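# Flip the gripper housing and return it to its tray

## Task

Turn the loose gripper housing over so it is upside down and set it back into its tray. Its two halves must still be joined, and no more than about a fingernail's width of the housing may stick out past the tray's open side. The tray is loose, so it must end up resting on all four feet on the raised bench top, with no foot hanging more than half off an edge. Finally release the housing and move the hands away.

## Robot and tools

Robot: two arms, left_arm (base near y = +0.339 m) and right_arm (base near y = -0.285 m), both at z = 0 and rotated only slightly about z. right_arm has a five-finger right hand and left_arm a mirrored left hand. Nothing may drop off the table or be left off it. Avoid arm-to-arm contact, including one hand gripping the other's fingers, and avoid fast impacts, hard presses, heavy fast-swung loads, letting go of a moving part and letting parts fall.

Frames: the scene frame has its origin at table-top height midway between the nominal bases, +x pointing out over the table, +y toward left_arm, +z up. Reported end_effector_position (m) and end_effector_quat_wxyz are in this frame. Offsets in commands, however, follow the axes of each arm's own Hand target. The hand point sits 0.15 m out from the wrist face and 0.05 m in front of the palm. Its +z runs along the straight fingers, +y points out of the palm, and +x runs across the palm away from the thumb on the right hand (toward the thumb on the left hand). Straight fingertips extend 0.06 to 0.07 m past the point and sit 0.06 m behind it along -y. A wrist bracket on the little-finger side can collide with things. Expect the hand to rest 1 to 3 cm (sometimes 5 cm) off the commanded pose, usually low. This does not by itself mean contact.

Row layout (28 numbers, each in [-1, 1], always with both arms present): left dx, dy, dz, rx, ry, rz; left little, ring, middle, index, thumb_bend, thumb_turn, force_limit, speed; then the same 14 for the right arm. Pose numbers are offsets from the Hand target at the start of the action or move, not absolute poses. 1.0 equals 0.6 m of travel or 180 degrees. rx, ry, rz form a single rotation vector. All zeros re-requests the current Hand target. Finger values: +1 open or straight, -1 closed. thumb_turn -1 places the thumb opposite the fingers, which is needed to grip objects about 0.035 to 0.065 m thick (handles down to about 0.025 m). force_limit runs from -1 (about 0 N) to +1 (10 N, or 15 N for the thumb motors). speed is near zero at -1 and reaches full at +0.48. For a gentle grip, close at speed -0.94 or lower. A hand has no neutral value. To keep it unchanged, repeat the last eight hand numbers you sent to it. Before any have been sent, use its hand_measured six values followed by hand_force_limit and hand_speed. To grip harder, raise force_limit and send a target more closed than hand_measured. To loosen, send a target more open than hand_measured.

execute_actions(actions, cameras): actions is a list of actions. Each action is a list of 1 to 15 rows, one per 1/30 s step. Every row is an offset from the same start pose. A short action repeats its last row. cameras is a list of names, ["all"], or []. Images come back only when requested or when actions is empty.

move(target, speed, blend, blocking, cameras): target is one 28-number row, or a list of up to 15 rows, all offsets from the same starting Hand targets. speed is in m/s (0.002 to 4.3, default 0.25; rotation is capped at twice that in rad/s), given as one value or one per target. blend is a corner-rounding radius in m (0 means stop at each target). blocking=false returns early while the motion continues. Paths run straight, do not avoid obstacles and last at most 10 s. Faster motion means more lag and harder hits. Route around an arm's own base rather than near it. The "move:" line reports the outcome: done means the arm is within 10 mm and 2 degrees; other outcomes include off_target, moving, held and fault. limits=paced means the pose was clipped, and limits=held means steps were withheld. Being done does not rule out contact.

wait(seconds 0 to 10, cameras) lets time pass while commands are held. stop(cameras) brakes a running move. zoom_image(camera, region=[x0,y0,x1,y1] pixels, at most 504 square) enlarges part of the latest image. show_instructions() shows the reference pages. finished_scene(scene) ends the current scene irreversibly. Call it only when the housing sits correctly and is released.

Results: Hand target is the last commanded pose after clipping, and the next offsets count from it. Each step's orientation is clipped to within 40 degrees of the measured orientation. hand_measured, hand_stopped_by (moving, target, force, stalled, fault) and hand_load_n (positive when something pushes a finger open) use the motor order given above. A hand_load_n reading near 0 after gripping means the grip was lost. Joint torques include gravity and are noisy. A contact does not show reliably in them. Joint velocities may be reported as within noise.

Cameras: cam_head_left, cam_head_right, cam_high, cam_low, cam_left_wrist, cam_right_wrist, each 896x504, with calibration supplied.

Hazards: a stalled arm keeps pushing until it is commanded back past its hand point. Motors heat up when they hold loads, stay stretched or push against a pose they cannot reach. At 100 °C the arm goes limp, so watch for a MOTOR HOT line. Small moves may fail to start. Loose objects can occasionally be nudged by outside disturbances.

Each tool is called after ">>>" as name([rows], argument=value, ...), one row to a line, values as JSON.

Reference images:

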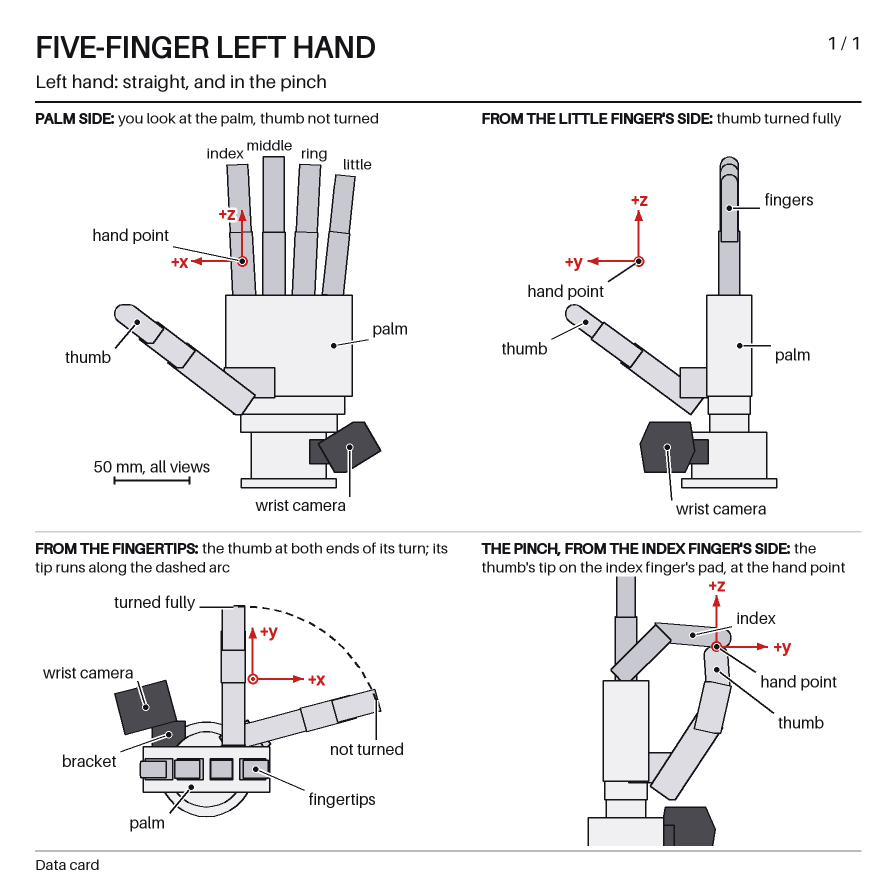

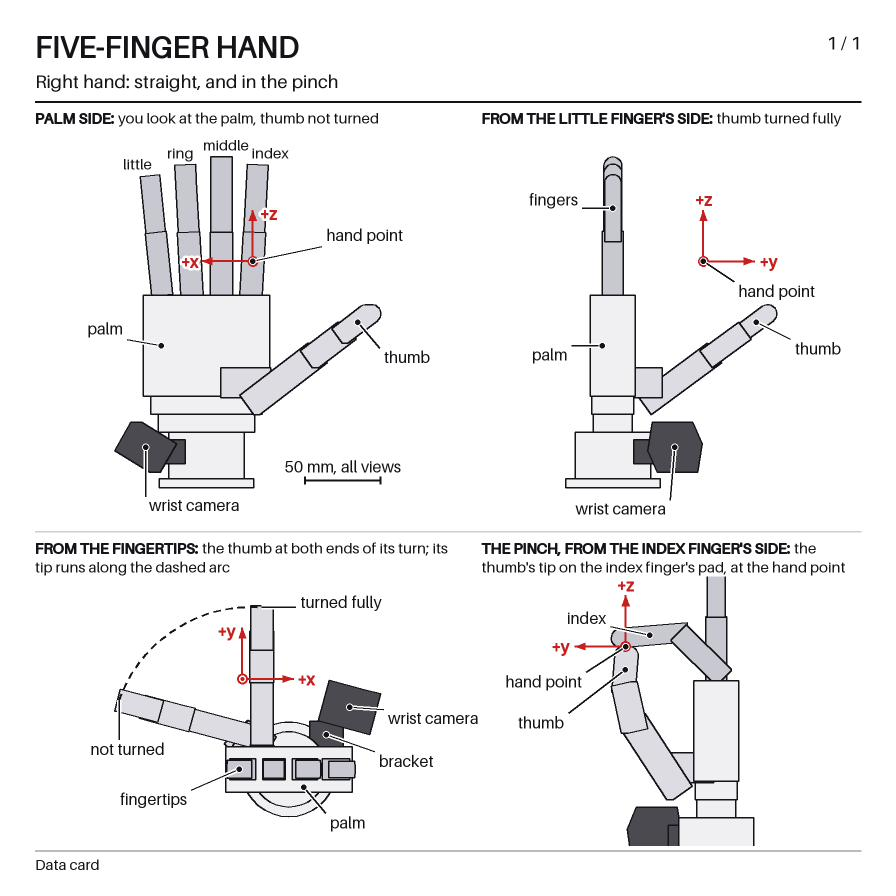

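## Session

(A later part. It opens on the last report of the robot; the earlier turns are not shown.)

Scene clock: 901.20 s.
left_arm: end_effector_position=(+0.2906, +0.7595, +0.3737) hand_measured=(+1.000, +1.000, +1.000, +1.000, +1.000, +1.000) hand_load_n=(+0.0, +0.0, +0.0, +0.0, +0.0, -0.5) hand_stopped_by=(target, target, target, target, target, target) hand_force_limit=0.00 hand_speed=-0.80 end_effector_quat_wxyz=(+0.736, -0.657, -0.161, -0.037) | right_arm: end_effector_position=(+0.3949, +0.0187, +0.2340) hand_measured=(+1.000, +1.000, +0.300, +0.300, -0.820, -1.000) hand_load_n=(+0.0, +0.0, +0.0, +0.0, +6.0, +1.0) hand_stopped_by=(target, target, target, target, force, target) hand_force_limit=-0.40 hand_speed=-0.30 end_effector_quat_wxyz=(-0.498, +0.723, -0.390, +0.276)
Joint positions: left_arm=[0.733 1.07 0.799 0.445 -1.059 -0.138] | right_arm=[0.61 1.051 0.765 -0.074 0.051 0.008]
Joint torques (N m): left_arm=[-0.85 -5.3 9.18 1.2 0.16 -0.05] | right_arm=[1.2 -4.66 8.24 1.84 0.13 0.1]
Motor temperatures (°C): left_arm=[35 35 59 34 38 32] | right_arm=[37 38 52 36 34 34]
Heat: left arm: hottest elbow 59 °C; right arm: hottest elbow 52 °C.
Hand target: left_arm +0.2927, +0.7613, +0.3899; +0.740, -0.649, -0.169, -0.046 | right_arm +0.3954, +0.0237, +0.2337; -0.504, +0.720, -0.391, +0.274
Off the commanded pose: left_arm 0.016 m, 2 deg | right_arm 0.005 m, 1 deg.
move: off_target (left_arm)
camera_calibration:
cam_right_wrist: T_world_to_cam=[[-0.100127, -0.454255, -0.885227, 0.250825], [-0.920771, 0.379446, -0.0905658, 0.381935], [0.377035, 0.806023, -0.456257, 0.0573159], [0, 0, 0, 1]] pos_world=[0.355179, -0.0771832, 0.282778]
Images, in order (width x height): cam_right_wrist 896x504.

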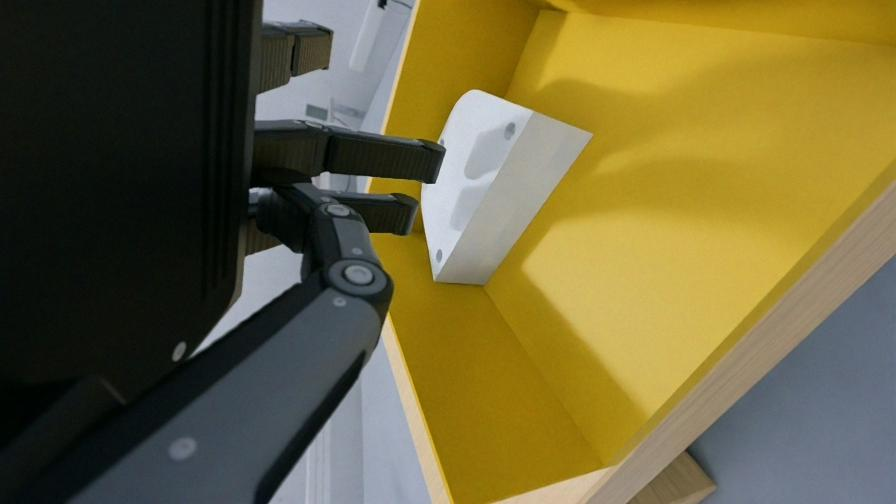

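>>> move(target=[0,0,0,0,0,0,1,1,1,1,1,1,0,-0.8,0,0.0094,0.0034,0,0,0,1,1,0.3,0.3,-1,-1,-0.4,-0.3], speed=0.03)

>>> move(target=[0,0,0,0,0,0,1,1,1,1,1,1,0,-0.8,0,0.0063,0.0023,0,0,0,1,1,0.3,0.3,-1,-1,-0.4,-0.3], speed=0.02, cameras=["cam_right_wrist","cam_head_left"])

Scene clock: 910.73 s.
left_arm: end_effector_position=(+0.2906, +0.7595, +0.3737) hand_measured=(+1.000, +1.000, +1.000, +1.000, +1.000, +1.000) hand_load_n=(+0.0, +0.0, +0.0, +0.0, +0.0, -0.5) hand_stopped_by=(target, target, target, target, target, target) hand_force_limit=0.00 hand_speed=-0.80 end_effector_quat_wxyz=(+0.736, -0.657, -0.161, -0.037) | right_arm: end_effector_position=(+0.3950, +0.0188, +0.2302) hand_measured=(+1.000, +1.000, +0.300, +0.300, -0.820, -1.000) hand_load_n=(+0.0, +0.0, +0.0, +0.0, +5.5, +1.0) hand_stopped_by=(target, target, target, target, force, target) hand_force_limit=-0.40 hand_speed=-0.30 end_effector_quat_wxyz=(-0.500, +0.722, -0.390, +0.277)
Joint positions: left_arm=[0.733 1.07 0.799 0.445 -1.059 -0.138] | right_arm=[0.61 1.054 0.754 -0.056 0.051 0.008]
Joint torques (N m): left_arm=[-0.73 -5.36 9.18 1.21 0.16 -0.04] | right_arm=[1.2 -4.42 8.08 1.84 0.13 0.1]
Motor temperatures (°C): left_arm=[35 35 59 34 38 32] | right_arm=[37 38 52 36 34 34]
Heat: left arm: hottest elbow 59 °C; right arm: hottest elbow 52 °C.
Hand target: left_arm +0.2927, +0.7613, +0.3899; +0.740, -0.649, -0.169, -0.046 | right_arm +0.3953, +0.0237, +0.2277; -0.504, +0.720, -0.391, +0.274
Off the commanded pose: left_arm 0.016 m, 2 deg | right_arm 0.006 m, 1 deg.
move: off_target (left_arm)

Scene clock: 911.47 s.
left_arm: end_effector_position=(+0.2906, +0.7595, +0.3737) hand_measured=(+1.000, +1.000, +1.000, +1.000, +1.000, +1.000) hand_load_n=(+0.0, +0.0, +0.0, +0.0, +0.0, -0.5) hand_stopped_by=(target, target, target, target, target, target) hand_force_limit=0.00 hand_speed=-0.80 end_effector_quat_wxyz=(+0.736, -0.657, -0.161, -0.037) | right_arm: end_effector_position=(+0.3952, +0.0189, +0.2264) hand_measured=(+1.000, +1.000, +0.300, +0.300, -0.820, -1.000) hand_load_n=(+0.0, +0.0, +0.5, +0.0, +6.0, +0.5) hand_stopped_by=(target, target, target, target, force, target) hand_force_limit=-0.40 hand_speed=-0.30 end_effector_quat_wxyz=(-0.500, +0.722, -0.390, +0.277)
Joint positions: left_arm=[0.733 1.07 0.799 0.445 -1.059 -0.138] | right_arm=[0.61 1.058 0.746 -0.043 0.051 0.008]
Joint torques (N m): left_arm=[-0.85 -5.36 9.17 1.2 0.17 -0.05] | right_arm=[1.2 -4.42 8.05 1.89 0.13 0.1]
Motor temperatures (°C): left_arm=[35 35 59 34 38 32] | right_arm=[37 38 52 36 34 34]
Heat: left arm: hottest elbow 59 °C; right arm: hottest elbow 52 °C.
Hand target: left_arm +0.2927, +0.7613, +0.3899; +0.740, -0.649, -0.169, -0.046 | right_arm +0.3954, +0.0237, +0.2238; -0.504, +0.720, -0.391, +0.274
Off the commanded pose: left_arm 0.016 m, 2 deg | right_arm 0.006 m, 1 deg.
move: off_target (left_arm)
camera_calibration:
cam_right_wrist: T_world_to_cam=[[-0.0967937, -0.451912, -0.886796, 0.24314], [-0.920434, 0.379671, -0.0930153, 0.381826], [0.378726, 0.807233, -0.452704, 0.052022], [0, 0, 0, 1]] pos_world=[0.355277, -0.0770842, 0.274682]
Images, in order (width x height): cam_head_left 896x504, cam_right_wrist 896x504.

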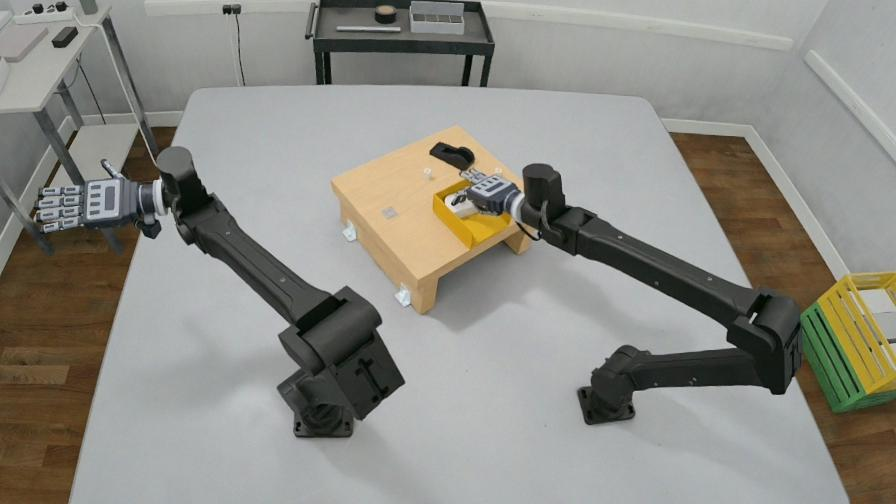

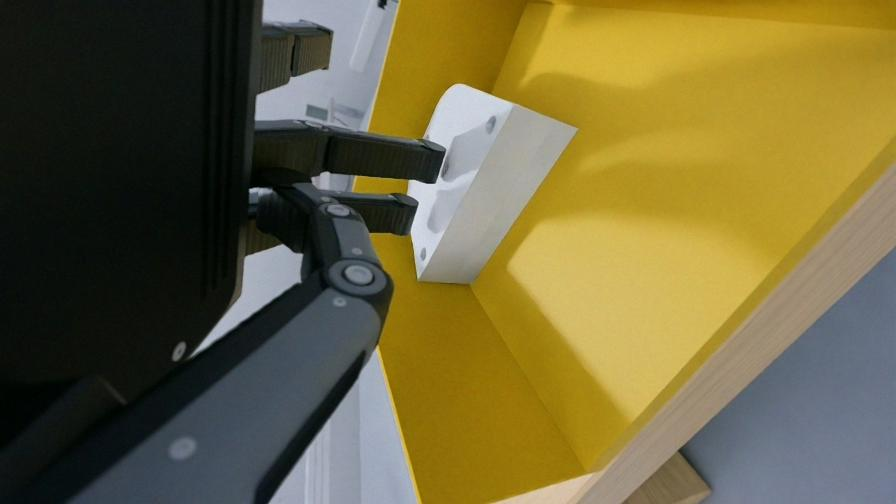

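>>> move(target=[0,0,0,0,0,0,1,1,1,1,1,1,0,-0.8,0,0.0055,0.0020,0,0,0,1,1,0.3,0.3,-1,-1,-0.4,-0.3], speed=0.02)

>>> move(target=[0,0,0,0,0,0,1,1,1,1,1,1,0,-0.8,0,0.0055,0.0020,0,0,0,1,1,0.3,0.3,-1,-1,-0.4,-0.3], speed=0.02, cameras=["cam_right_wrist"])

Scene clock: 920.33 s.
left_arm: end_effector_position=(+0.2906, +0.7595, +0.3737) hand_measured=(+1.000, +1.000, +1.000, +1.000, +1.000, +1.000) hand_load_n=(+0.0, +0.0, +0.0, +0.0, -0.5, +0.0) hand_stopped_by=(target, target, target, target, target, target) hand_force_limit=0.00 hand_speed=-0.80 end_effector_quat_wxyz=(+0.736, -0.657, -0.161, -0.037) | right_arm: end_effector_position=(+0.3952, +0.0190, +0.2239) hand_measured=(+1.000, +1.000, +0.300, +0.300, -0.820, -1.000) hand_load_n=(+0.0, +0.0, +0.0, +0.0, +6.0, +0.5) hand_stopped_by=(target, target, target, target, force, target) hand_force_limit=-0.40 hand_speed=-0.30 end_effector_quat_wxyz=(-0.501, +0.722, -0.390, +0.277)
Joint positions: left_arm=[0.733 1.07 0.799 0.445 -1.059 -0.138] | right_arm=[0.61 1.06 0.739 -0.031 0.051 0.009]
Joint torques (N m): left_arm=[-0.91 -5.36 9.18 1.18 0.16 -0.04] | right_arm=[1.2 -4.37 7.97 1.76 0.13 0.1]
Motor temperatures (°C): left_arm=[35 35 59 34 38 32] | right_arm=[37 38 52 36 34 34]
Heat: left arm: hottest elbow 59 °C; right arm: hottest elbow 52 °C.
Hand target: left_arm +0.2927, +0.7613, +0.3899; +0.740, -0.649, -0.169, -0.046 | right_arm +0.3953, +0.0237, +0.2203; -0.504, +0.720, -0.391, +0.273
Off the commanded pose: left_arm 0.016 m, 2 deg | right_arm 0.006 m, 1 deg.
move: off_target (left_arm)

Scene clock: 921.03 s.
left_arm: end_effector_position=(+0.2906, +0.7595, +0.3737) hand_measured=(+1.000, +1.000, +1.000, +1.000, +1.000, +1.000) hand_load_n=(+0.0, -0.5, +0.0, -0.5, +0.0, +0.0) hand_stopped_by=(target, target, target, target, target, target) hand_force_limit=0.00 hand_speed=-0.80 end_effector_quat_wxyz=(+0.736, -0.657, -0.161, -0.037) | right_arm: end_effector_position=(+0.3959, +0.0194, +0.2234) hand_measured=(+1.000, +1.000, +0.300, +0.300, -0.820, -1.000) hand_load_n=(+0.0, +0.0, +0.0, +0.0, +6.0, +0.5) hand_stopped_by=(target, target, target, target, force, target) hand_force_limit=-0.40 hand_speed=-0.30 end_effector_quat_wxyz=(-0.503, +0.720, -0.389, +0.278)
Joint positions: left_arm=[0.733 1.07 0.799 0.445 -1.059 -0.138] | right_arm=[0.61 1.062 0.734 -0.018 0.051 0.009]
Joint torques (N m): left_arm=[-0.79 -5.36 9.2 1.2 0.16 -0.04] | right_arm=[1.2 -4.19 7.79 1.69 0.13 0.09]
Motor temperatures (°C): left_arm=[35 35 59 34 38 32] | right_arm=[37 38 52 36 34 34]
Heat: left arm: hottest elbow 59 °C; right arm: hottest elbow 52 °C.
Hand target: left_arm +0.2927, +0.7613, +0.3899; +0.740, -0.649, -0.169, -0.046 | right_arm +0.3954, +0.0237, +0.2167; -0.504, +0.720, -0.391, +0.274
Off the commanded pose: left_arm 0.016 m, 2 deg | right_arm 0.008 m, 1 deg.
move: off_target (left_arm)
camera_calibration:
cam_right_wrist: T_world_to_cam=[[-0.0904323, -0.446863, -0.89002, 0.238815], [-0.919688, 0.380347, -0.0975185, 0.38276], [0.382094, 0.809722, -0.445371, 0.0469576], [0, 0, 0, 1]] pos_world=[0.355675, -0.0768865, 0.27079]
Images, in order (width x height): cam_right_wrist 896x504.

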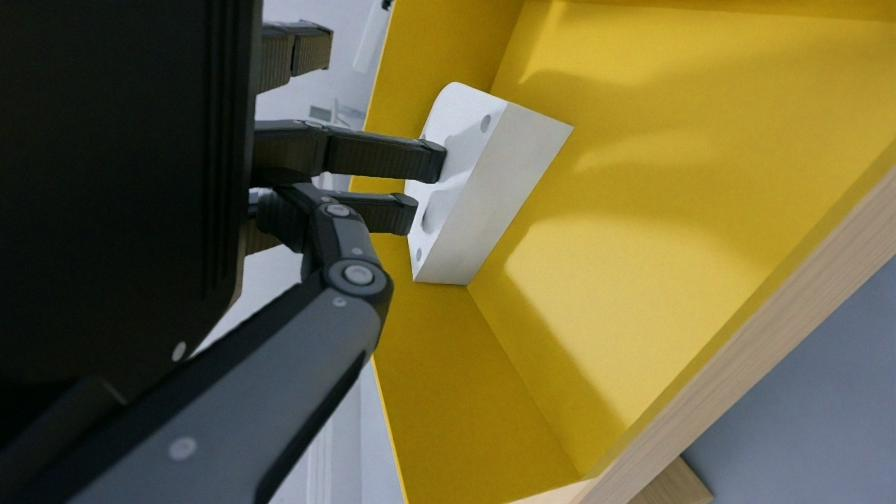

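>>> move(target=[0,0,0,0,0,0,1,1,1,1,1,1,0,-0.8,0,0.0055,0.0020,0,0,0,1,1,0.3,0.3,-1,-1,-0.4,-0.3], speed=0.02)

>>> move(target=[0,0,0,0,0,0,1,1,1,1,1,1,0,-0.8,0,0.0055,0.0020,0,0,0,1,1,0.3,0.3,-1,-1,-0.4,-0.3], speed=0.02, cameras=["cam_right_wrist"])

Scene clock: 932.50 s.
left_arm: end_effector_position=(+0.2906, +0.7595, +0.3737) hand_measured=(+1.000, +1.000, +1.000, +1.000, +1.000, +1.000) hand_load_n=(+0.0, +0.0, +0.0, +0.0, +0.0, +0.0) hand_stopped_by=(target, target, target, target, target, target) hand_force_limit=0.00 hand_speed=-0.80 end_effector_quat_wxyz=(+0.736, -0.657, -0.161, -0.037) | right_arm: end_effector_position=(+0.3962, +0.0197, +0.2228) hand_measured=(+1.000, +1.000, +0.300, +0.300, -0.820, -1.000) hand_load_n=(+0.0, +0.0, +0.0, +0.0, +6.0, +0.5) hand_stopped_by=(target, target, target, target, force, target) hand_force_limit=-0.40 hand_speed=-0.30 end_effector_quat_wxyz=(-0.506, +0.718, -0.388, +0.279)
Joint positions: left_arm=[0.733 1.07 0.799 0.445 -1.059 -0.138] | right_arm=[0.61 1.062 0.728 -0.005 0.051 0.009]
Joint torques (N m): left_arm=[-0.85 -5.42 9.18 1.18 0.16 -0.04] | right_arm=[1.2 -4.19 7.62 1.69 0.13 0.09]
Motor temperatures (°C): left_arm=[35 35 59 34 38 32] | right_arm=[37 38 51 36 34 34]
Heat: left arm: hottest elbow 59 °C; right arm: hottest elbow 51 °C.
Hand target: left_arm +0.2927, +0.7613, +0.3899; +0.740, -0.649, -0.169, -0.046 | right_arm +0.3953, +0.0237, +0.2132; -0.504, +0.720, -0.391, +0.273
Off the commanded pose: left_arm 0.016 m, 2 deg | right_arm 0.010 m, 1 deg.
move: off_target (left_arm)

Scene clock: 933.20 s.
left_arm: end_effector_position=(+0.2906, +0.7595, +0.3737) hand_measured=(+1.000, +1.000, +1.000, +1.000, +1.000, +1.000) hand_load_n=(+0.0, -0.5, +0.0, +0.0, +0.0, +0.0) hand_stopped_by=(target, target, target, target, target, target) hand_force_limit=0.00 hand_speed=-0.80 end_effector_quat_wxyz=(+0.736, -0.657, -0.161, -0.037) | right_arm: end_effector_position=(+0.3966, +0.0201, +0.2223) hand_measured=(+1.000, +1.000, +0.300, +0.300, -0.820, -1.000) hand_load_n=(+0.0, +0.0, +0.0, +0.0, +6.0, +0.5) hand_stopped_by=(target, target, target, target, force, target) hand_force_limit=-0.40 hand_speed=-0.30 end_effector_quat_wxyz=(-0.508, +0.716, -0.387, +0.280)
Joint positions: left_arm=[0.733 1.07 0.799 0.445 -1.059 -0.138] | right_arm=[0.61 1.063 0.723 0.008 0.051 0.01]
Joint torques (N m): left_arm=[-0.97 -5.3 9.18 1.18 0.15 -0.05] | right_arm=[1.26 -3.9 7.46 1.54 0.13 0.09]
Motor temperatures (°C): left_arm=[35 35 59 34 38 32] | right_arm=[37 38 51 36 34 34]
Heat: left arm: hottest elbow 59 °C; right arm: hottest elbow 51 °C.
Hand target: left_arm +0.2927, +0.7613, +0.3899; +0.740, -0.649, -0.169, -0.046 | right_arm +0.3953, +0.0237, +0.2096; -0.504, +0.720, -0.391, +0.273
Off the commanded pose: left_arm 0.016 m, 2 deg | right_arm 0.013 m, 1 deg.
move: off_target (left_arm, right_arm)
camera_calibration:
cam_right_wrist: T_world_to_cam=[[-0.080978, -0.439119, -0.894772, 0.235344], [-0.918513, 0.381449, -0.104074, 0.38402], [0.387011, 0.813431, -0.434226, 0.0411223], [0, 0, 0, 1]] pos_world=[0.35587, -0.0765902, 0.268402]
Images, in order (width x height): cam_right_wrist 896x504.

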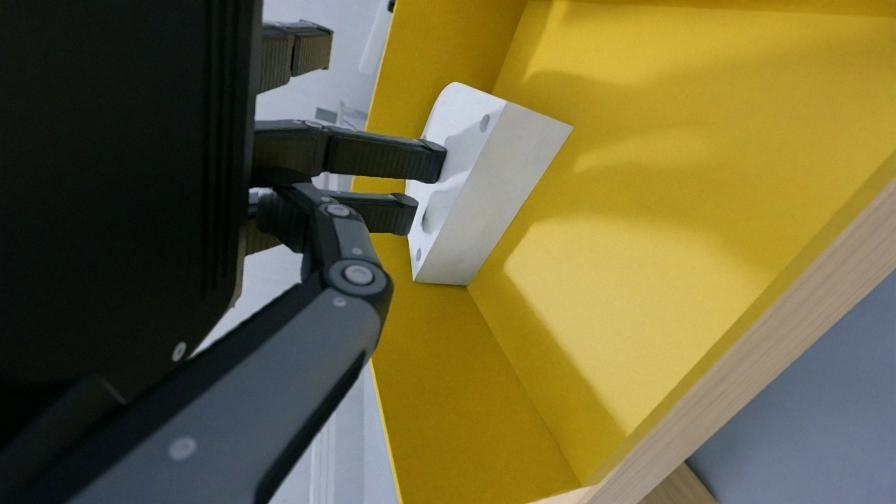

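>>> move(target=[0,0,0,0,0,0,1,1,1,1,1,1,0,-0.8,0,0.0171,-0.0470,0,0,0,1,1,0.3,0.3,-1,-1,-0.4,-0.3], speed=0.05, cameras=["cam_right_wrist"])

Scene clock: 951.20 s.
left_arm: end_effector_position=(+0.2906, +0.7595, +0.3737) hand_measured=(+1.000, +1.000, +1.000, +1.000, +1.000, +1.000) hand_load_n=(+0.0, +0.0, +0.0, +0.0, -0.5, +0.0) hand_stopped_by=(target, target, target, target, target, target) hand_force_limit=0.00 hand_speed=-0.80 end_effector_quat_wxyz=(+0.736, -0.657, -0.161, -0.037) | right_arm: end_effector_position=(+0.3779, +0.0076, +0.2215) hand_measured=(+1.000, +1.000, +0.300, +0.300, -0.820, -1.000) hand_load_n=(+0.0, +0.0, +1.5, +0.0, +5.5, +0.5) hand_stopped_by=(target, target, target, target, force, target) hand_force_limit=-0.40 hand_speed=-0.30 end_effector_quat_wxyz=(-0.513, +0.712, -0.387, +0.283)
Joint positions: left_arm=[0.733 1.07 0.799 0.445 -1.059 -0.138] | right_arm=[0.613 0.989 0.667 0.003 0.057 0.013]
Joint torques (N m): left_arm=[-0.79 -5.42 9.2 1.2 0.17 -0.04] | right_arm=[1.38 -4.42 7.27 0.44 0.12 0.07]
Motor temperatures (°C): left_arm=[35 35 59 34 38 32] | right_arm=[37 38 51 36 34 34]
Heat: left arm: hottest elbow 59 °C; right arm: hottest elbow 51 °C.
Hand target: left_arm +0.2927, +0.7613, +0.3899; +0.740, -0.649, -0.169, -0.046 | right_arm +0.3702, +0.0073, +0.2097; -0.504, +0.720, -0.392, +0.274
Off the commanded pose: left_arm 0.016 m, 2 deg | right_arm 0.014 m, 2 deg.
move: off_target (left_arm, right_arm)
camera_calibration:
cam_right_wrist: T_world_to_cam=[[-0.0734097, -0.431466, -0.899138, 0.22576], [-0.91649, 0.384701, -0.109779, 0.372016], [0.393265, 0.815992, -0.423675, 0.053541], [0, 0, 0, 1]] pos_world=[0.336466, -0.0893966, 0.266512]
Images, in order (width x height): cam_right_wrist 896x504.

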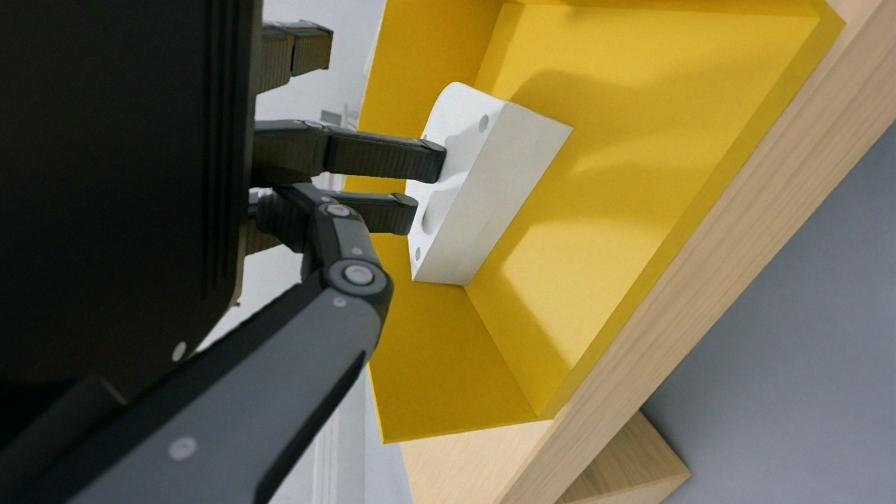

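>>> move(target=[0,0,0,0,0,0,1,1,1,1,1,1,0,-0.8,0,0.0171,-0.0470,0,0,0,1,1,0.3,0.3,-1,-1,-0.4,-0.3], speed=0.05, cameras=["cam_right_wrist","cam_head_left"])

Scene clock: 967.80 s.
left_arm: end_effector_position=(+0.2906, +0.7595, +0.3737) hand_measured=(+1.000, +1.000, +1.000, +1.000, +1.000, +1.000) hand_load_n=(+0.0, +0.0, +0.0, +0.0, +0.0, -0.5) hand_stopped_by=(target, target, target, target, target, target) hand_force_limit=0.00 hand_speed=-0.80 end_effector_quat_wxyz=(+0.736, -0.657, -0.161, -0.037) | right_arm: end_effector_position=(+0.3522, -0.0088, +0.2215) hand_measured=(+1.000, +1.000, +0.300, +0.300, -0.820, -1.000) hand_load_n=(+0.0, +0.0, +1.5, +0.0, +5.5, +1.0) hand_stopped_by=(target, target, target, target, force, target) hand_force_limit=-0.40 hand_speed=-0.30 end_effector_quat_wxyz=(-0.513, +0.712, -0.387, +0.283)
Joint positions: left_arm=[0.733 1.07 0.799 0.445 -1.059 -0.138] | right_arm=[0.62 0.886 0.611 -0.046 0.063 0.015]
Joint torques (N m): left_arm=[-0.91 -5.3 9.17 1.16 0.16 -0.04] | right_arm=[1.32 -3.25 7.41 0.44 0.12 0.09]
Motor temperatures (°C): left_arm=[35 35 59 34 38 32] | right_arm=[37 38 51 36 34 34]
Heat: left arm: hottest elbow 59 °C; right arm: hottest elbow 51 °C.
Hand target: left_arm +0.2927, +0.7613, +0.3899; +0.740, -0.649, -0.169, -0.046 | right_arm +0.3450, -0.0091, +0.2097; -0.504, +0.720, -0.391, +0.274
Off the commanded pose: left_arm 0.016 m, 2 deg | right_arm 0.014 m, 2 deg.
move: off_target (left_arm, right_arm)
camera_calibration:
cam_right_wrist: T_world_to_cam=[[-0.0733774, -0.431804, -0.898978, 0.216709], [-0.916573, 0.384479, -0.109862, 0.354796], [0.393077, 0.815917, -0.423992, 0.077165], [0, 0, 0, 1]] pos_world=[0.310766, -0.105796, 0.266512]
Images, in order (width x height): cam_head_left 896x504, cam_right_wrist 896x504.

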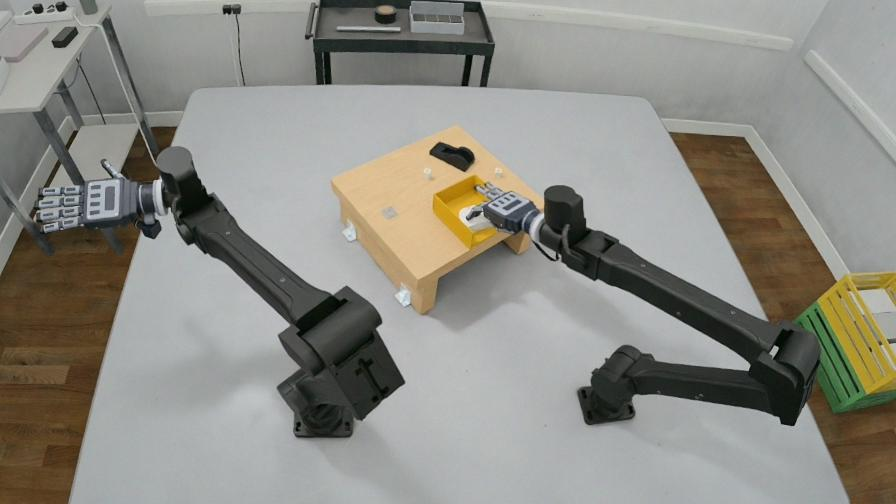

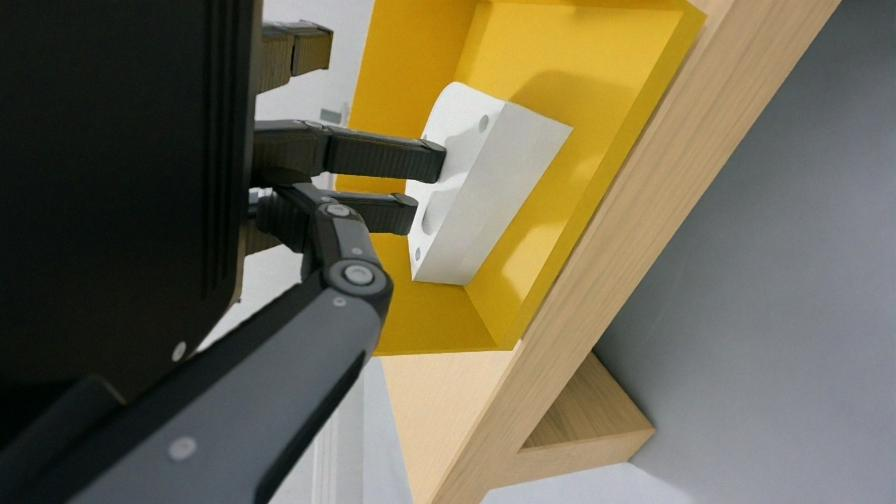

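>>> move(target=[0,0,0,0,0,0,1,1,1,1,1,1,0,-0.8,0.0162,-0.0007,0.0019,0,-0.0731,-0.0266,1,1,0.3,0.3,-1,-1,-0.4,-0.3], speed=0.05, cameras=["cam_right_wrist","cam_head_left"])

Scene clock: 1009.30 s.
left_arm: end_effector_position=(+0.2906, +0.7595, +0.3737) hand_measured=(+1.000, +1.000, +1.000, +1.000, +1.000, +1.000) hand_load_n=(+0.0, -0.5, +0.0, +0.0, +0.0, -0.5) hand_stopped_by=(target, target, target, target, target, target) hand_force_limit=0.00 hand_speed=-0.80 end_effector_quat_wxyz=(+0.736, -0.657, -0.161, -0.037) | right_arm: end_effector_position=(+0.3463, -0.0164, +0.2199) hand_measured=(+1.000, +1.000, +0.300, +0.300, -0.820, -1.000) hand_load_n=(+0.0, +0.0, +3.0, +0.0, +5.5, +1.0) hand_stopped_by=(target, target, target, target, force, target) hand_force_limit=-0.40 hand_speed=-0.30 end_effector_quat_wxyz=(-0.547, +0.752, -0.298, +0.216)
Joint positions: left_arm=[0.733 1.07 0.799 0.445 -1.059 -0.138] | right_arm=[0.462 0.9 0.613 -0.043 -0.323 -0.108]
Joint torques (N m): left_arm=[-0.91 -5.36 9.17 1.17 0.16 -0.04] | right_arm=[0.15 -0.97 9.5 0.38 -0.18 -0.18]
Motor temperatures (°C): left_arm=[35 35 59 34 38 32] | right_arm=[37 38 51 36 34 34]
Heat: left arm: hottest elbow 59 °C; right arm: hottest elbow 51 °C.
Hand target: left_arm +0.2927, +0.7613, +0.3899; +0.740, -0.649, -0.169, -0.046 | right_arm +0.3513, -0.0165, +0.2097; -0.533, +0.762, -0.301, +0.210
Off the commanded pose: left_arm 0.016 m, 2 deg | right_arm 0.011 m, 2 deg.
move: off_target (left_arm, right_arm)
camera_calibration:
cam_right_wrist: T_world_to_cam=[[0.0340329, -0.428389, -0.902954, 0.175239], [-0.982632, 0.150564, -0.108468, 0.370874], [0.182419, 0.890962, -0.415824, 0.157406], [0, 0, 0, 1]] pos_world=[0.329755, -0.121013, 0.263914]
Images, in order (width x height): cam_head_left 896x504, cam_right_wrist 896x504.

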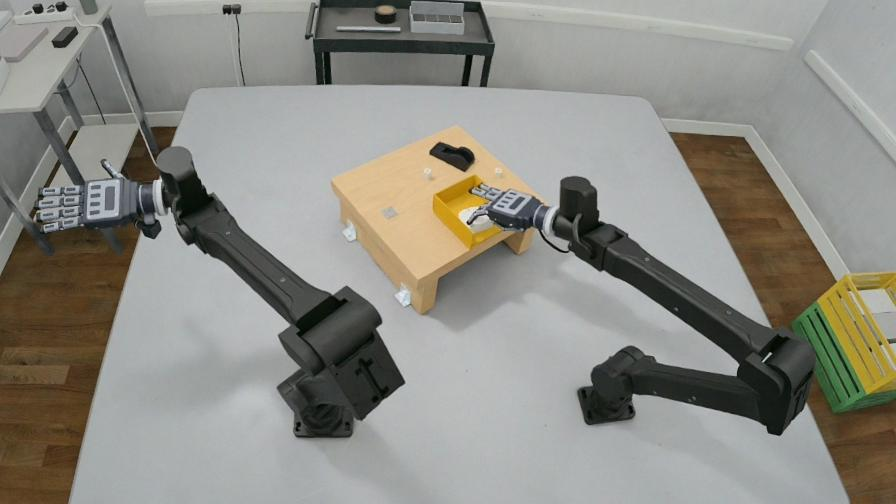

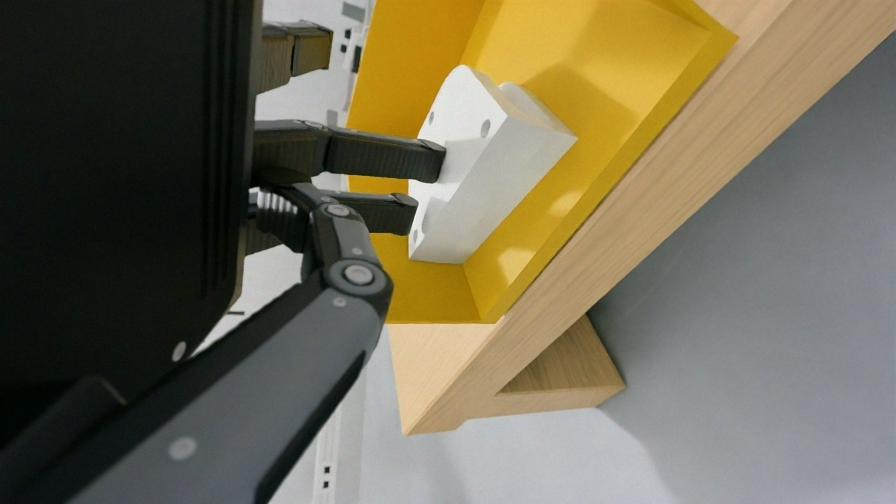

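>>> zoom_image(camera="cam_right_wrist", region=[390, 30, 610, 290])

>>> zoom_image(camera="cam_head_left", region=[435, 180, 505, 250])

Scaled by 1.938 from the camera's 896x504 image, which has a finer 1280x720 frame.

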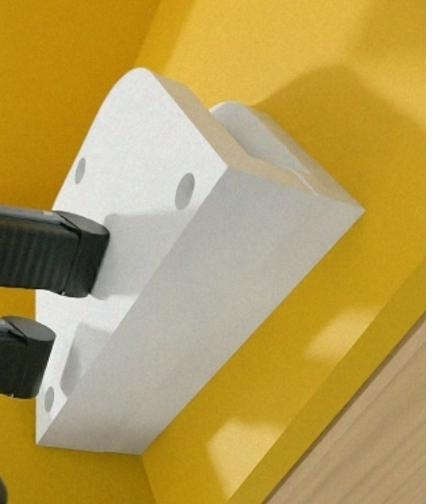

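Scaled by 7.200 from the camera's 896x504 image, which has a finer 1280x720 frame.

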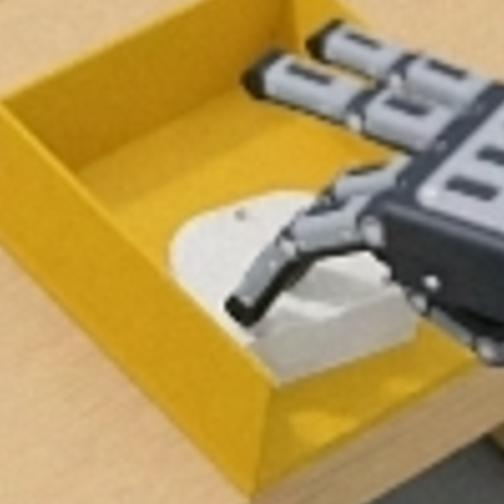

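>>> move(target=[0,0,0,0,0,0,1,1,1,1,1,1,0,-0.8,0,0,0,0,0,0,1,1,0.75,0.3,-1,-1,-0.4,-0.3], speed=0.05)

Scene clock: 1053.70 s.
left_arm: end_effector_position=(+0.2906, +0.7595, +0.3737) hand_measured=(+1.000, +1.000, +1.000, +1.000, +1.000, +1.000) hand_load_n=(+0.0, -0.5, +0.0, +0.0, +0.0, +0.0) hand_stopped_by=(target, target, target, target, target, target) hand_force_limit=0.00 hand_speed=-0.80 end_effector_quat_wxyz=(+0.736, -0.657, -0.161, -0.037) | right_arm: end_effector_position=(+0.3464, -0.0162, +0.2159) hand_measured=(+1.000, +1.000, +0.750, +0.300, -0.820, -1.000) hand_load_n=(+0.0, +0.0, +0.0, +1.0, +3.0, +0.0) hand_stopped_by=(target, target, target, target, force, target) hand_force_limit=-0.40 hand_speed=-0.30 end_effector_quat_wxyz=(-0.544, +0.755, -0.299, +0.213)
Joint positions: left_arm=[0.733 1.07 0.799 0.445 -1.059 -0.138] | right_arm=[0.461 0.909 0.613 -0.047 -0.325 -0.109]
Joint torques (N m): left_arm=[-0.79 -5.42 9.17 1.22 0.16 -0.05] | right_arm=[0.15 -1.61 9.43 0.54 -0.05 -0.18]
Motor temperatures (°C): left_arm=[35 35 59 34 38 32] | right_arm=[37 38 54 35 34 34]
Heat: left arm: hottest elbow 59 °C; right arm: hottest elbow 54 °C.
Hand target: left_arm +0.2927, +0.7613, +0.3899; +0.740, -0.649, -0.169, -0.046 | right_arm +0.3514, -0.0165, +0.2098; -0.533, +0.762, -0.301, +0.210
Off the commanded pose: left_arm 0.016 m, 2 deg | right_arm 0.008 m, 2 deg.
move: off_target (left_arm)

>>> move(target=[0,0,0,0,0,0,1,1,1,1,1,1,0,-0.8,-0.0060,0.0083,-0.0228,0,0,0,1,1,0.75,0.3,-1,-1,-0.4,-0.3], speed=0.04, cameras=["cam_right_wrist"])

Scene clock: 1061.33 s.
left_arm: end_effector_position=(+0.2906, +0.7595, +0.3737) hand_measured=(+1.000, +1.000, +1.000, +1.000, +1.000, +1.000) hand_load_n=(+0.0, +0.0, +0.0, +0.0, +0.0, +0.0) hand_stopped_by=(target, target, target, target, target, target) hand_force_limit=0.00 hand_speed=-0.80 end_effector_quat_wxyz=(+0.736, -0.657, -0.161, -0.037) | right_arm: end_effector_position=(+0.3415, -0.0189, +0.2182) hand_measured=(+1.000, +1.000, +0.750, +0.300, -0.820, -1.000) hand_load_n=(+0.0, +0.0, +0.0, +0.5, +3.0, +0.0) hand_stopped_by=(target, target, target, target, force, target) hand_force_limit=-0.40 hand_speed=-0.30 end_effector_quat_wxyz=(-0.542, +0.756, -0.300, +0.211)
Joint positions: left_arm=[0.733 1.07 0.799 0.445 -1.059 -0.138] | right_arm=[0.46 0.89 0.613 -0.073 -0.328 -0.11]
Joint torques (N m): left_arm=[-0.91 -5.3 9.16 1.21 0.16 -0.04] | right_arm=[-0.09 -3.6 7.45 0.54 -0.11 -0.19]
Motor temperatures (°C): left_arm=[35 35 59 34 38 32] | right_arm=[37 38 54 35 34 34]
Heat: left arm: hottest elbow 59 °C; right arm: hottest elbow 54 °C.
Hand target: left_arm +0.2927, +0.7613, +0.3899; +0.740, -0.649, -0.169, -0.046 | right_arm +0.3388, -0.0247, +0.2098; -0.533, +0.762, -0.301, +0.210
Off the commanded pose: left_arm 0.016 m, 2 deg | right_arm 0.011 m, 1 deg.
move: off_target (left_arm, right_arm)
camera_calibration:
cam_right_wrist: T_world_to_cam=[[0.0211325, -0.435693, -0.899847, 0.176488], [-0.984801, 0.146126, -0.0938797, 0.363821], [0.172394, 0.888155, -0.425983, 0.165327], [0, 0, 0, 1]] pos_world=[0.32606, -0.123105, 0.263394]
Images, in order (width x height): cam_right_wrist 896x504.

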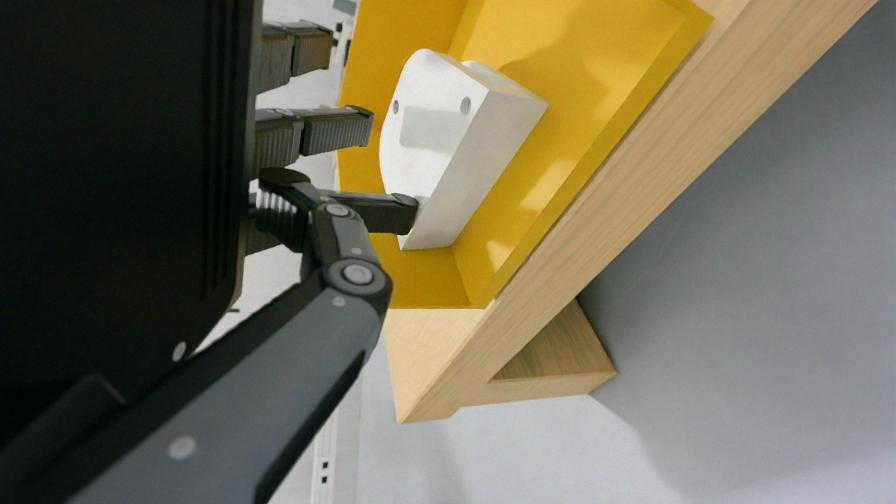

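>>> move(target=[0,0,0,0,0,0,1,1,1,1,1,1,0,-0.8,-0.0040,0.0055,-0.0152,0,0,0,1,1,0.75,0.3,-1,-1,-0.4,-0.3], speed=0.04, cameras=["cam_right_wrist","cam_head_left"])

Scene clock: 1072.10 s.
left_arm: end_effector_position=(+0.2906, +0.7595, +0.3737) hand_measured=(+1.000, +1.000, +1.000, +1.000, +1.000, +1.000) hand_load_n=(+0.0, +0.0, +0.0, +0.0, +0.0, -0.5) hand_stopped_by=(target, target, target, target, target, target) hand_force_limit=0.00 hand_speed=-0.80 end_effector_quat_wxyz=(+0.736, -0.657, -0.161, -0.037) | right_arm: end_effector_position=(+0.3320, -0.0247, +0.2156) hand_measured=(+1.000, +1.000, +0.750, +0.300, -0.820, -1.000) hand_load_n=(+0.0, +0.0, +0.0, +0.0, +3.0, +0.5) hand_stopped_by=(target, target, target, target, force, target) hand_force_limit=-0.40 hand_speed=-0.30 end_effector_quat_wxyz=(-0.540, +0.758, -0.300, +0.209)
Joint positions: left_arm=[0.733 1.07 0.799 0.445 -1.059 -0.138] | right_arm=[0.456 0.855 0.593 -0.094 -0.333 -0.112]
Joint torques (N m): left_arm=[-0.85 -5.48 9.18 1.18 0.17 -0.03] | right_arm=[-0.15 -3.25 7.72 0.59 -0.11 -0.18]
Motor temperatures (°C): left_arm=[35 35 59 34 38 32] | right_arm=[37 38 53 35 34 34]
Heat: left arm: hottest elbow 59 °C; right arm: hottest elbow 53 °C.
Hand target: left_arm +0.2927, +0.7613, +0.3899; +0.740, -0.649, -0.169, -0.046 | right_arm +0.3304, -0.0302, +0.2098; -0.533, +0.762, -0.301, +0.210
Off the commanded pose: left_arm 0.016 m, 2 deg | right_arm 0.008 m, 1 deg.
move: off_target (left_arm)
camera_calibration:
cam_right_wrist: T_world_to_cam=[[0.0172313, -0.438397, -0.898616, 0.172737], [-0.985444, 0.144575, -0.0894281, 0.354243], [0.169122, 0.887077, -0.429524, 0.172945], [0, 0, 0, 1]] pos_world=[0.316862, -0.128903, 0.261188]
Images, in order (width x height): cam_head_left 896x504, cam_right_wrist 896x504.

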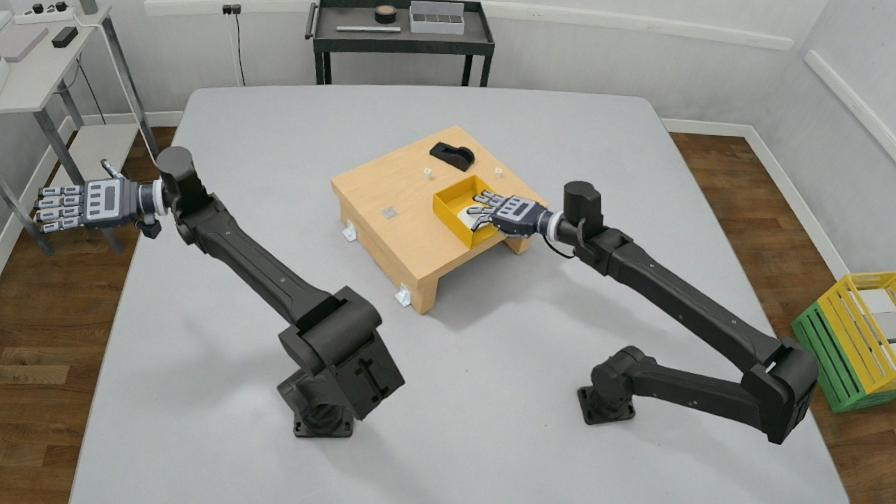

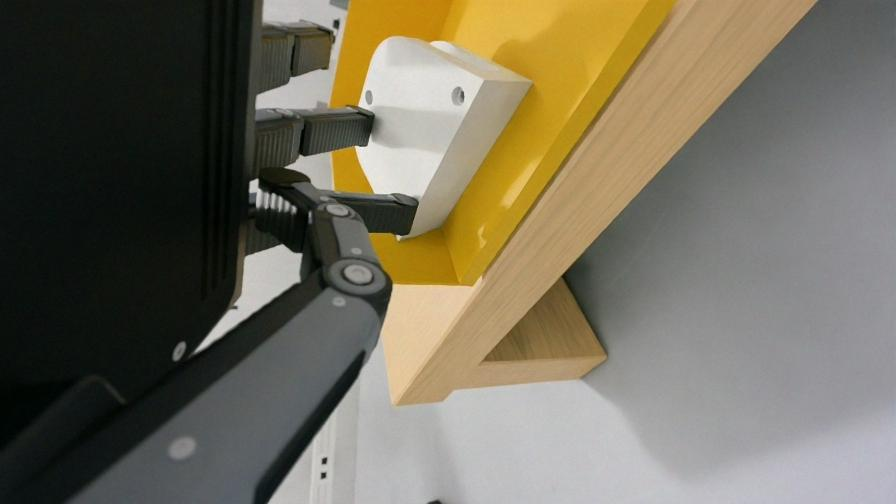

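>>> zoom_image(camera="cam_right_wrist", region=[330, 0, 700, 320])

>>> zoom_image(camera="cam_head_left", region=[425, 170, 525, 260])

Scaled by 1.362 from the camera's 896x504 image, which has a finer 1280x720 frame.

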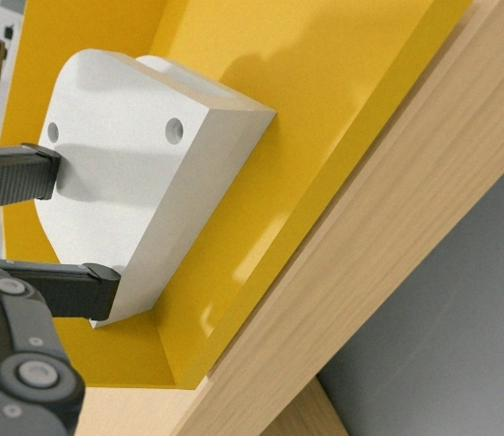

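Scaled by 5.040 from the camera's 896x504 image, which has a finer 1280x720 frame.

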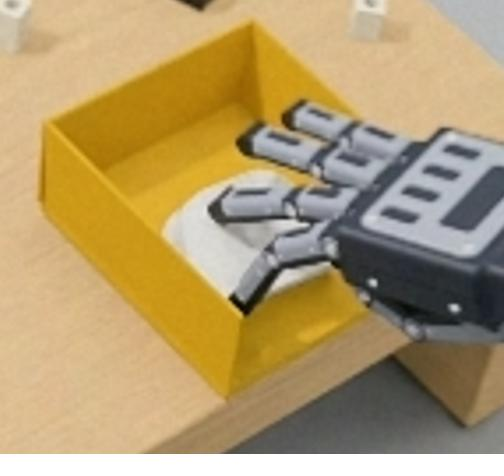

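>>> zoom_image(camera="cam_right_wrist", region=[380, 20, 560, 260])

Scaled by 2.100 from the camera's 896x504 image, which has a finer 1280x720 frame.

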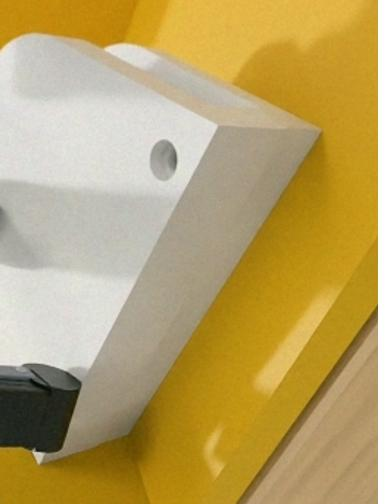

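>>> wait(seconds=0, cameras=["cam_high","cam_head_right"])

>>> zoom_image(camera="cam_high", region=[385, 145, 475, 220])

>>> zoom_image(camera="cam_head_right", region=[435, 170, 535, 260])

Scene clock: 1175.70 s.
left_arm: end_effector_position=(+0.2906, +0.7595, +0.3737) hand_measured=(+1.000, +1.000, +1.000, +1.000, +1.000, +1.000) hand_load_n=(+0.0, +0.0, -0.5, +0.0, +0.0, +0.0) hand_stopped_by=(target, target, target, target, target, target) hand_force_limit=0.00 hand_speed=-0.80 end_effector_quat_wxyz=(+0.736, -0.657, -0.161, -0.037) | right_arm: end_effector_position=(+0.3320, -0.0247, +0.2156) hand_measured=(+1.000, +1.000, +0.750, +0.300, -0.820, -1.000) hand_load_n=(+0.0, +0.0, +0.0, +0.5, +2.5, +0.0) hand_stopped_by=(target, target, target, target, force, target) hand_force_limit=-0.40 hand_speed=-0.30 end_effector_quat_wxyz=(-0.540, +0.758, -0.300, +0.209)
Joint positions: left_arm=[0.733 1.07 0.799 0.445 -1.059 -0.138] | right_arm=[0.456 0.855 0.593 -0.094 -0.333 -0.112]
Joint torques (N m): left_arm=[-0.85 -5.42 9.18 1.2 0.15 -0.04] | right_arm=[-0.21 -3.31 7.73 0.61 -0.1 -0.18]
Motor temperatures (°C): left_arm=[35 35 59 34 38 32] | right_arm=[37 38 50 35 34 34]
Heat: left arm: hottest elbow 59 °C; right arm: hottest elbow 50 °C.
Hand target: left_arm +0.2927, +0.7613, +0.3899; +0.740, -0.649, -0.169, -0.046 | right_arm +0.3304, -0.0302, +0.2098; -0.533, +0.762, -0.301, +0.210
Off the commanded pose: left_arm 0.016 m, 2 deg | right_arm 0.008 m, 1 deg.
Images, in order (width x height): cam_head_right 896x504, cam_high 896x504.

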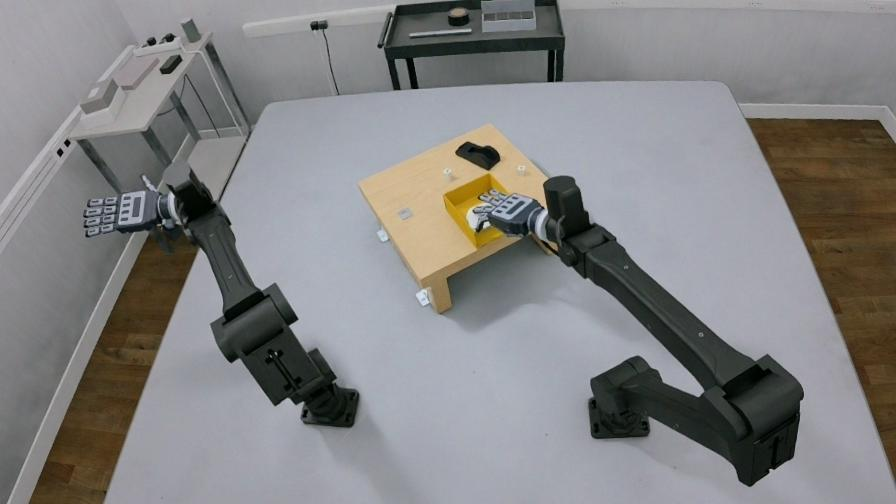

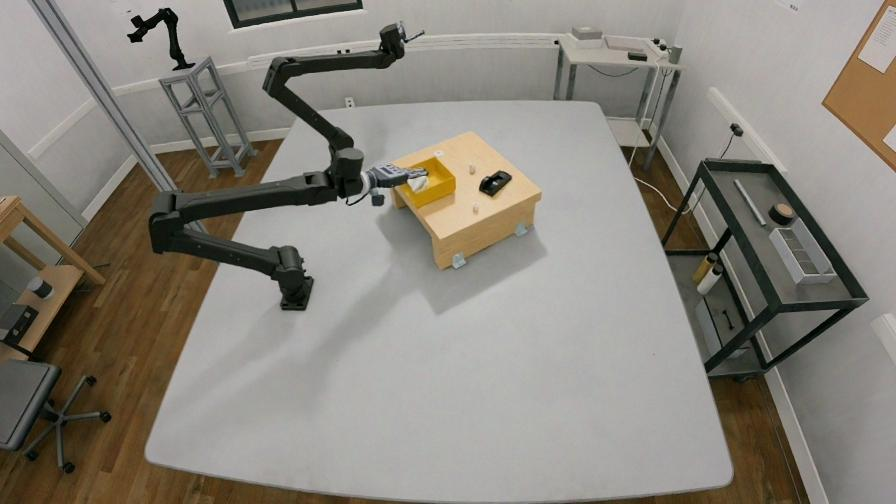

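Scaled by 5.600 from the camera's 896x504 image, which has a finer 1280x720 frame.

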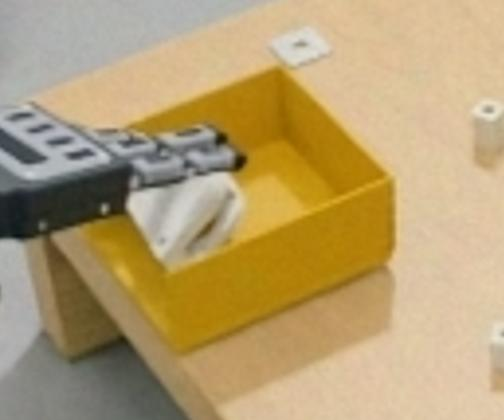

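Scaled by 5.040 from the camera's 896x504 image, which has a finer 1280x720 frame.

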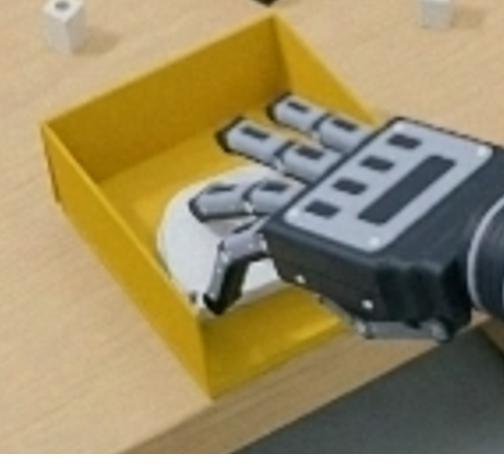

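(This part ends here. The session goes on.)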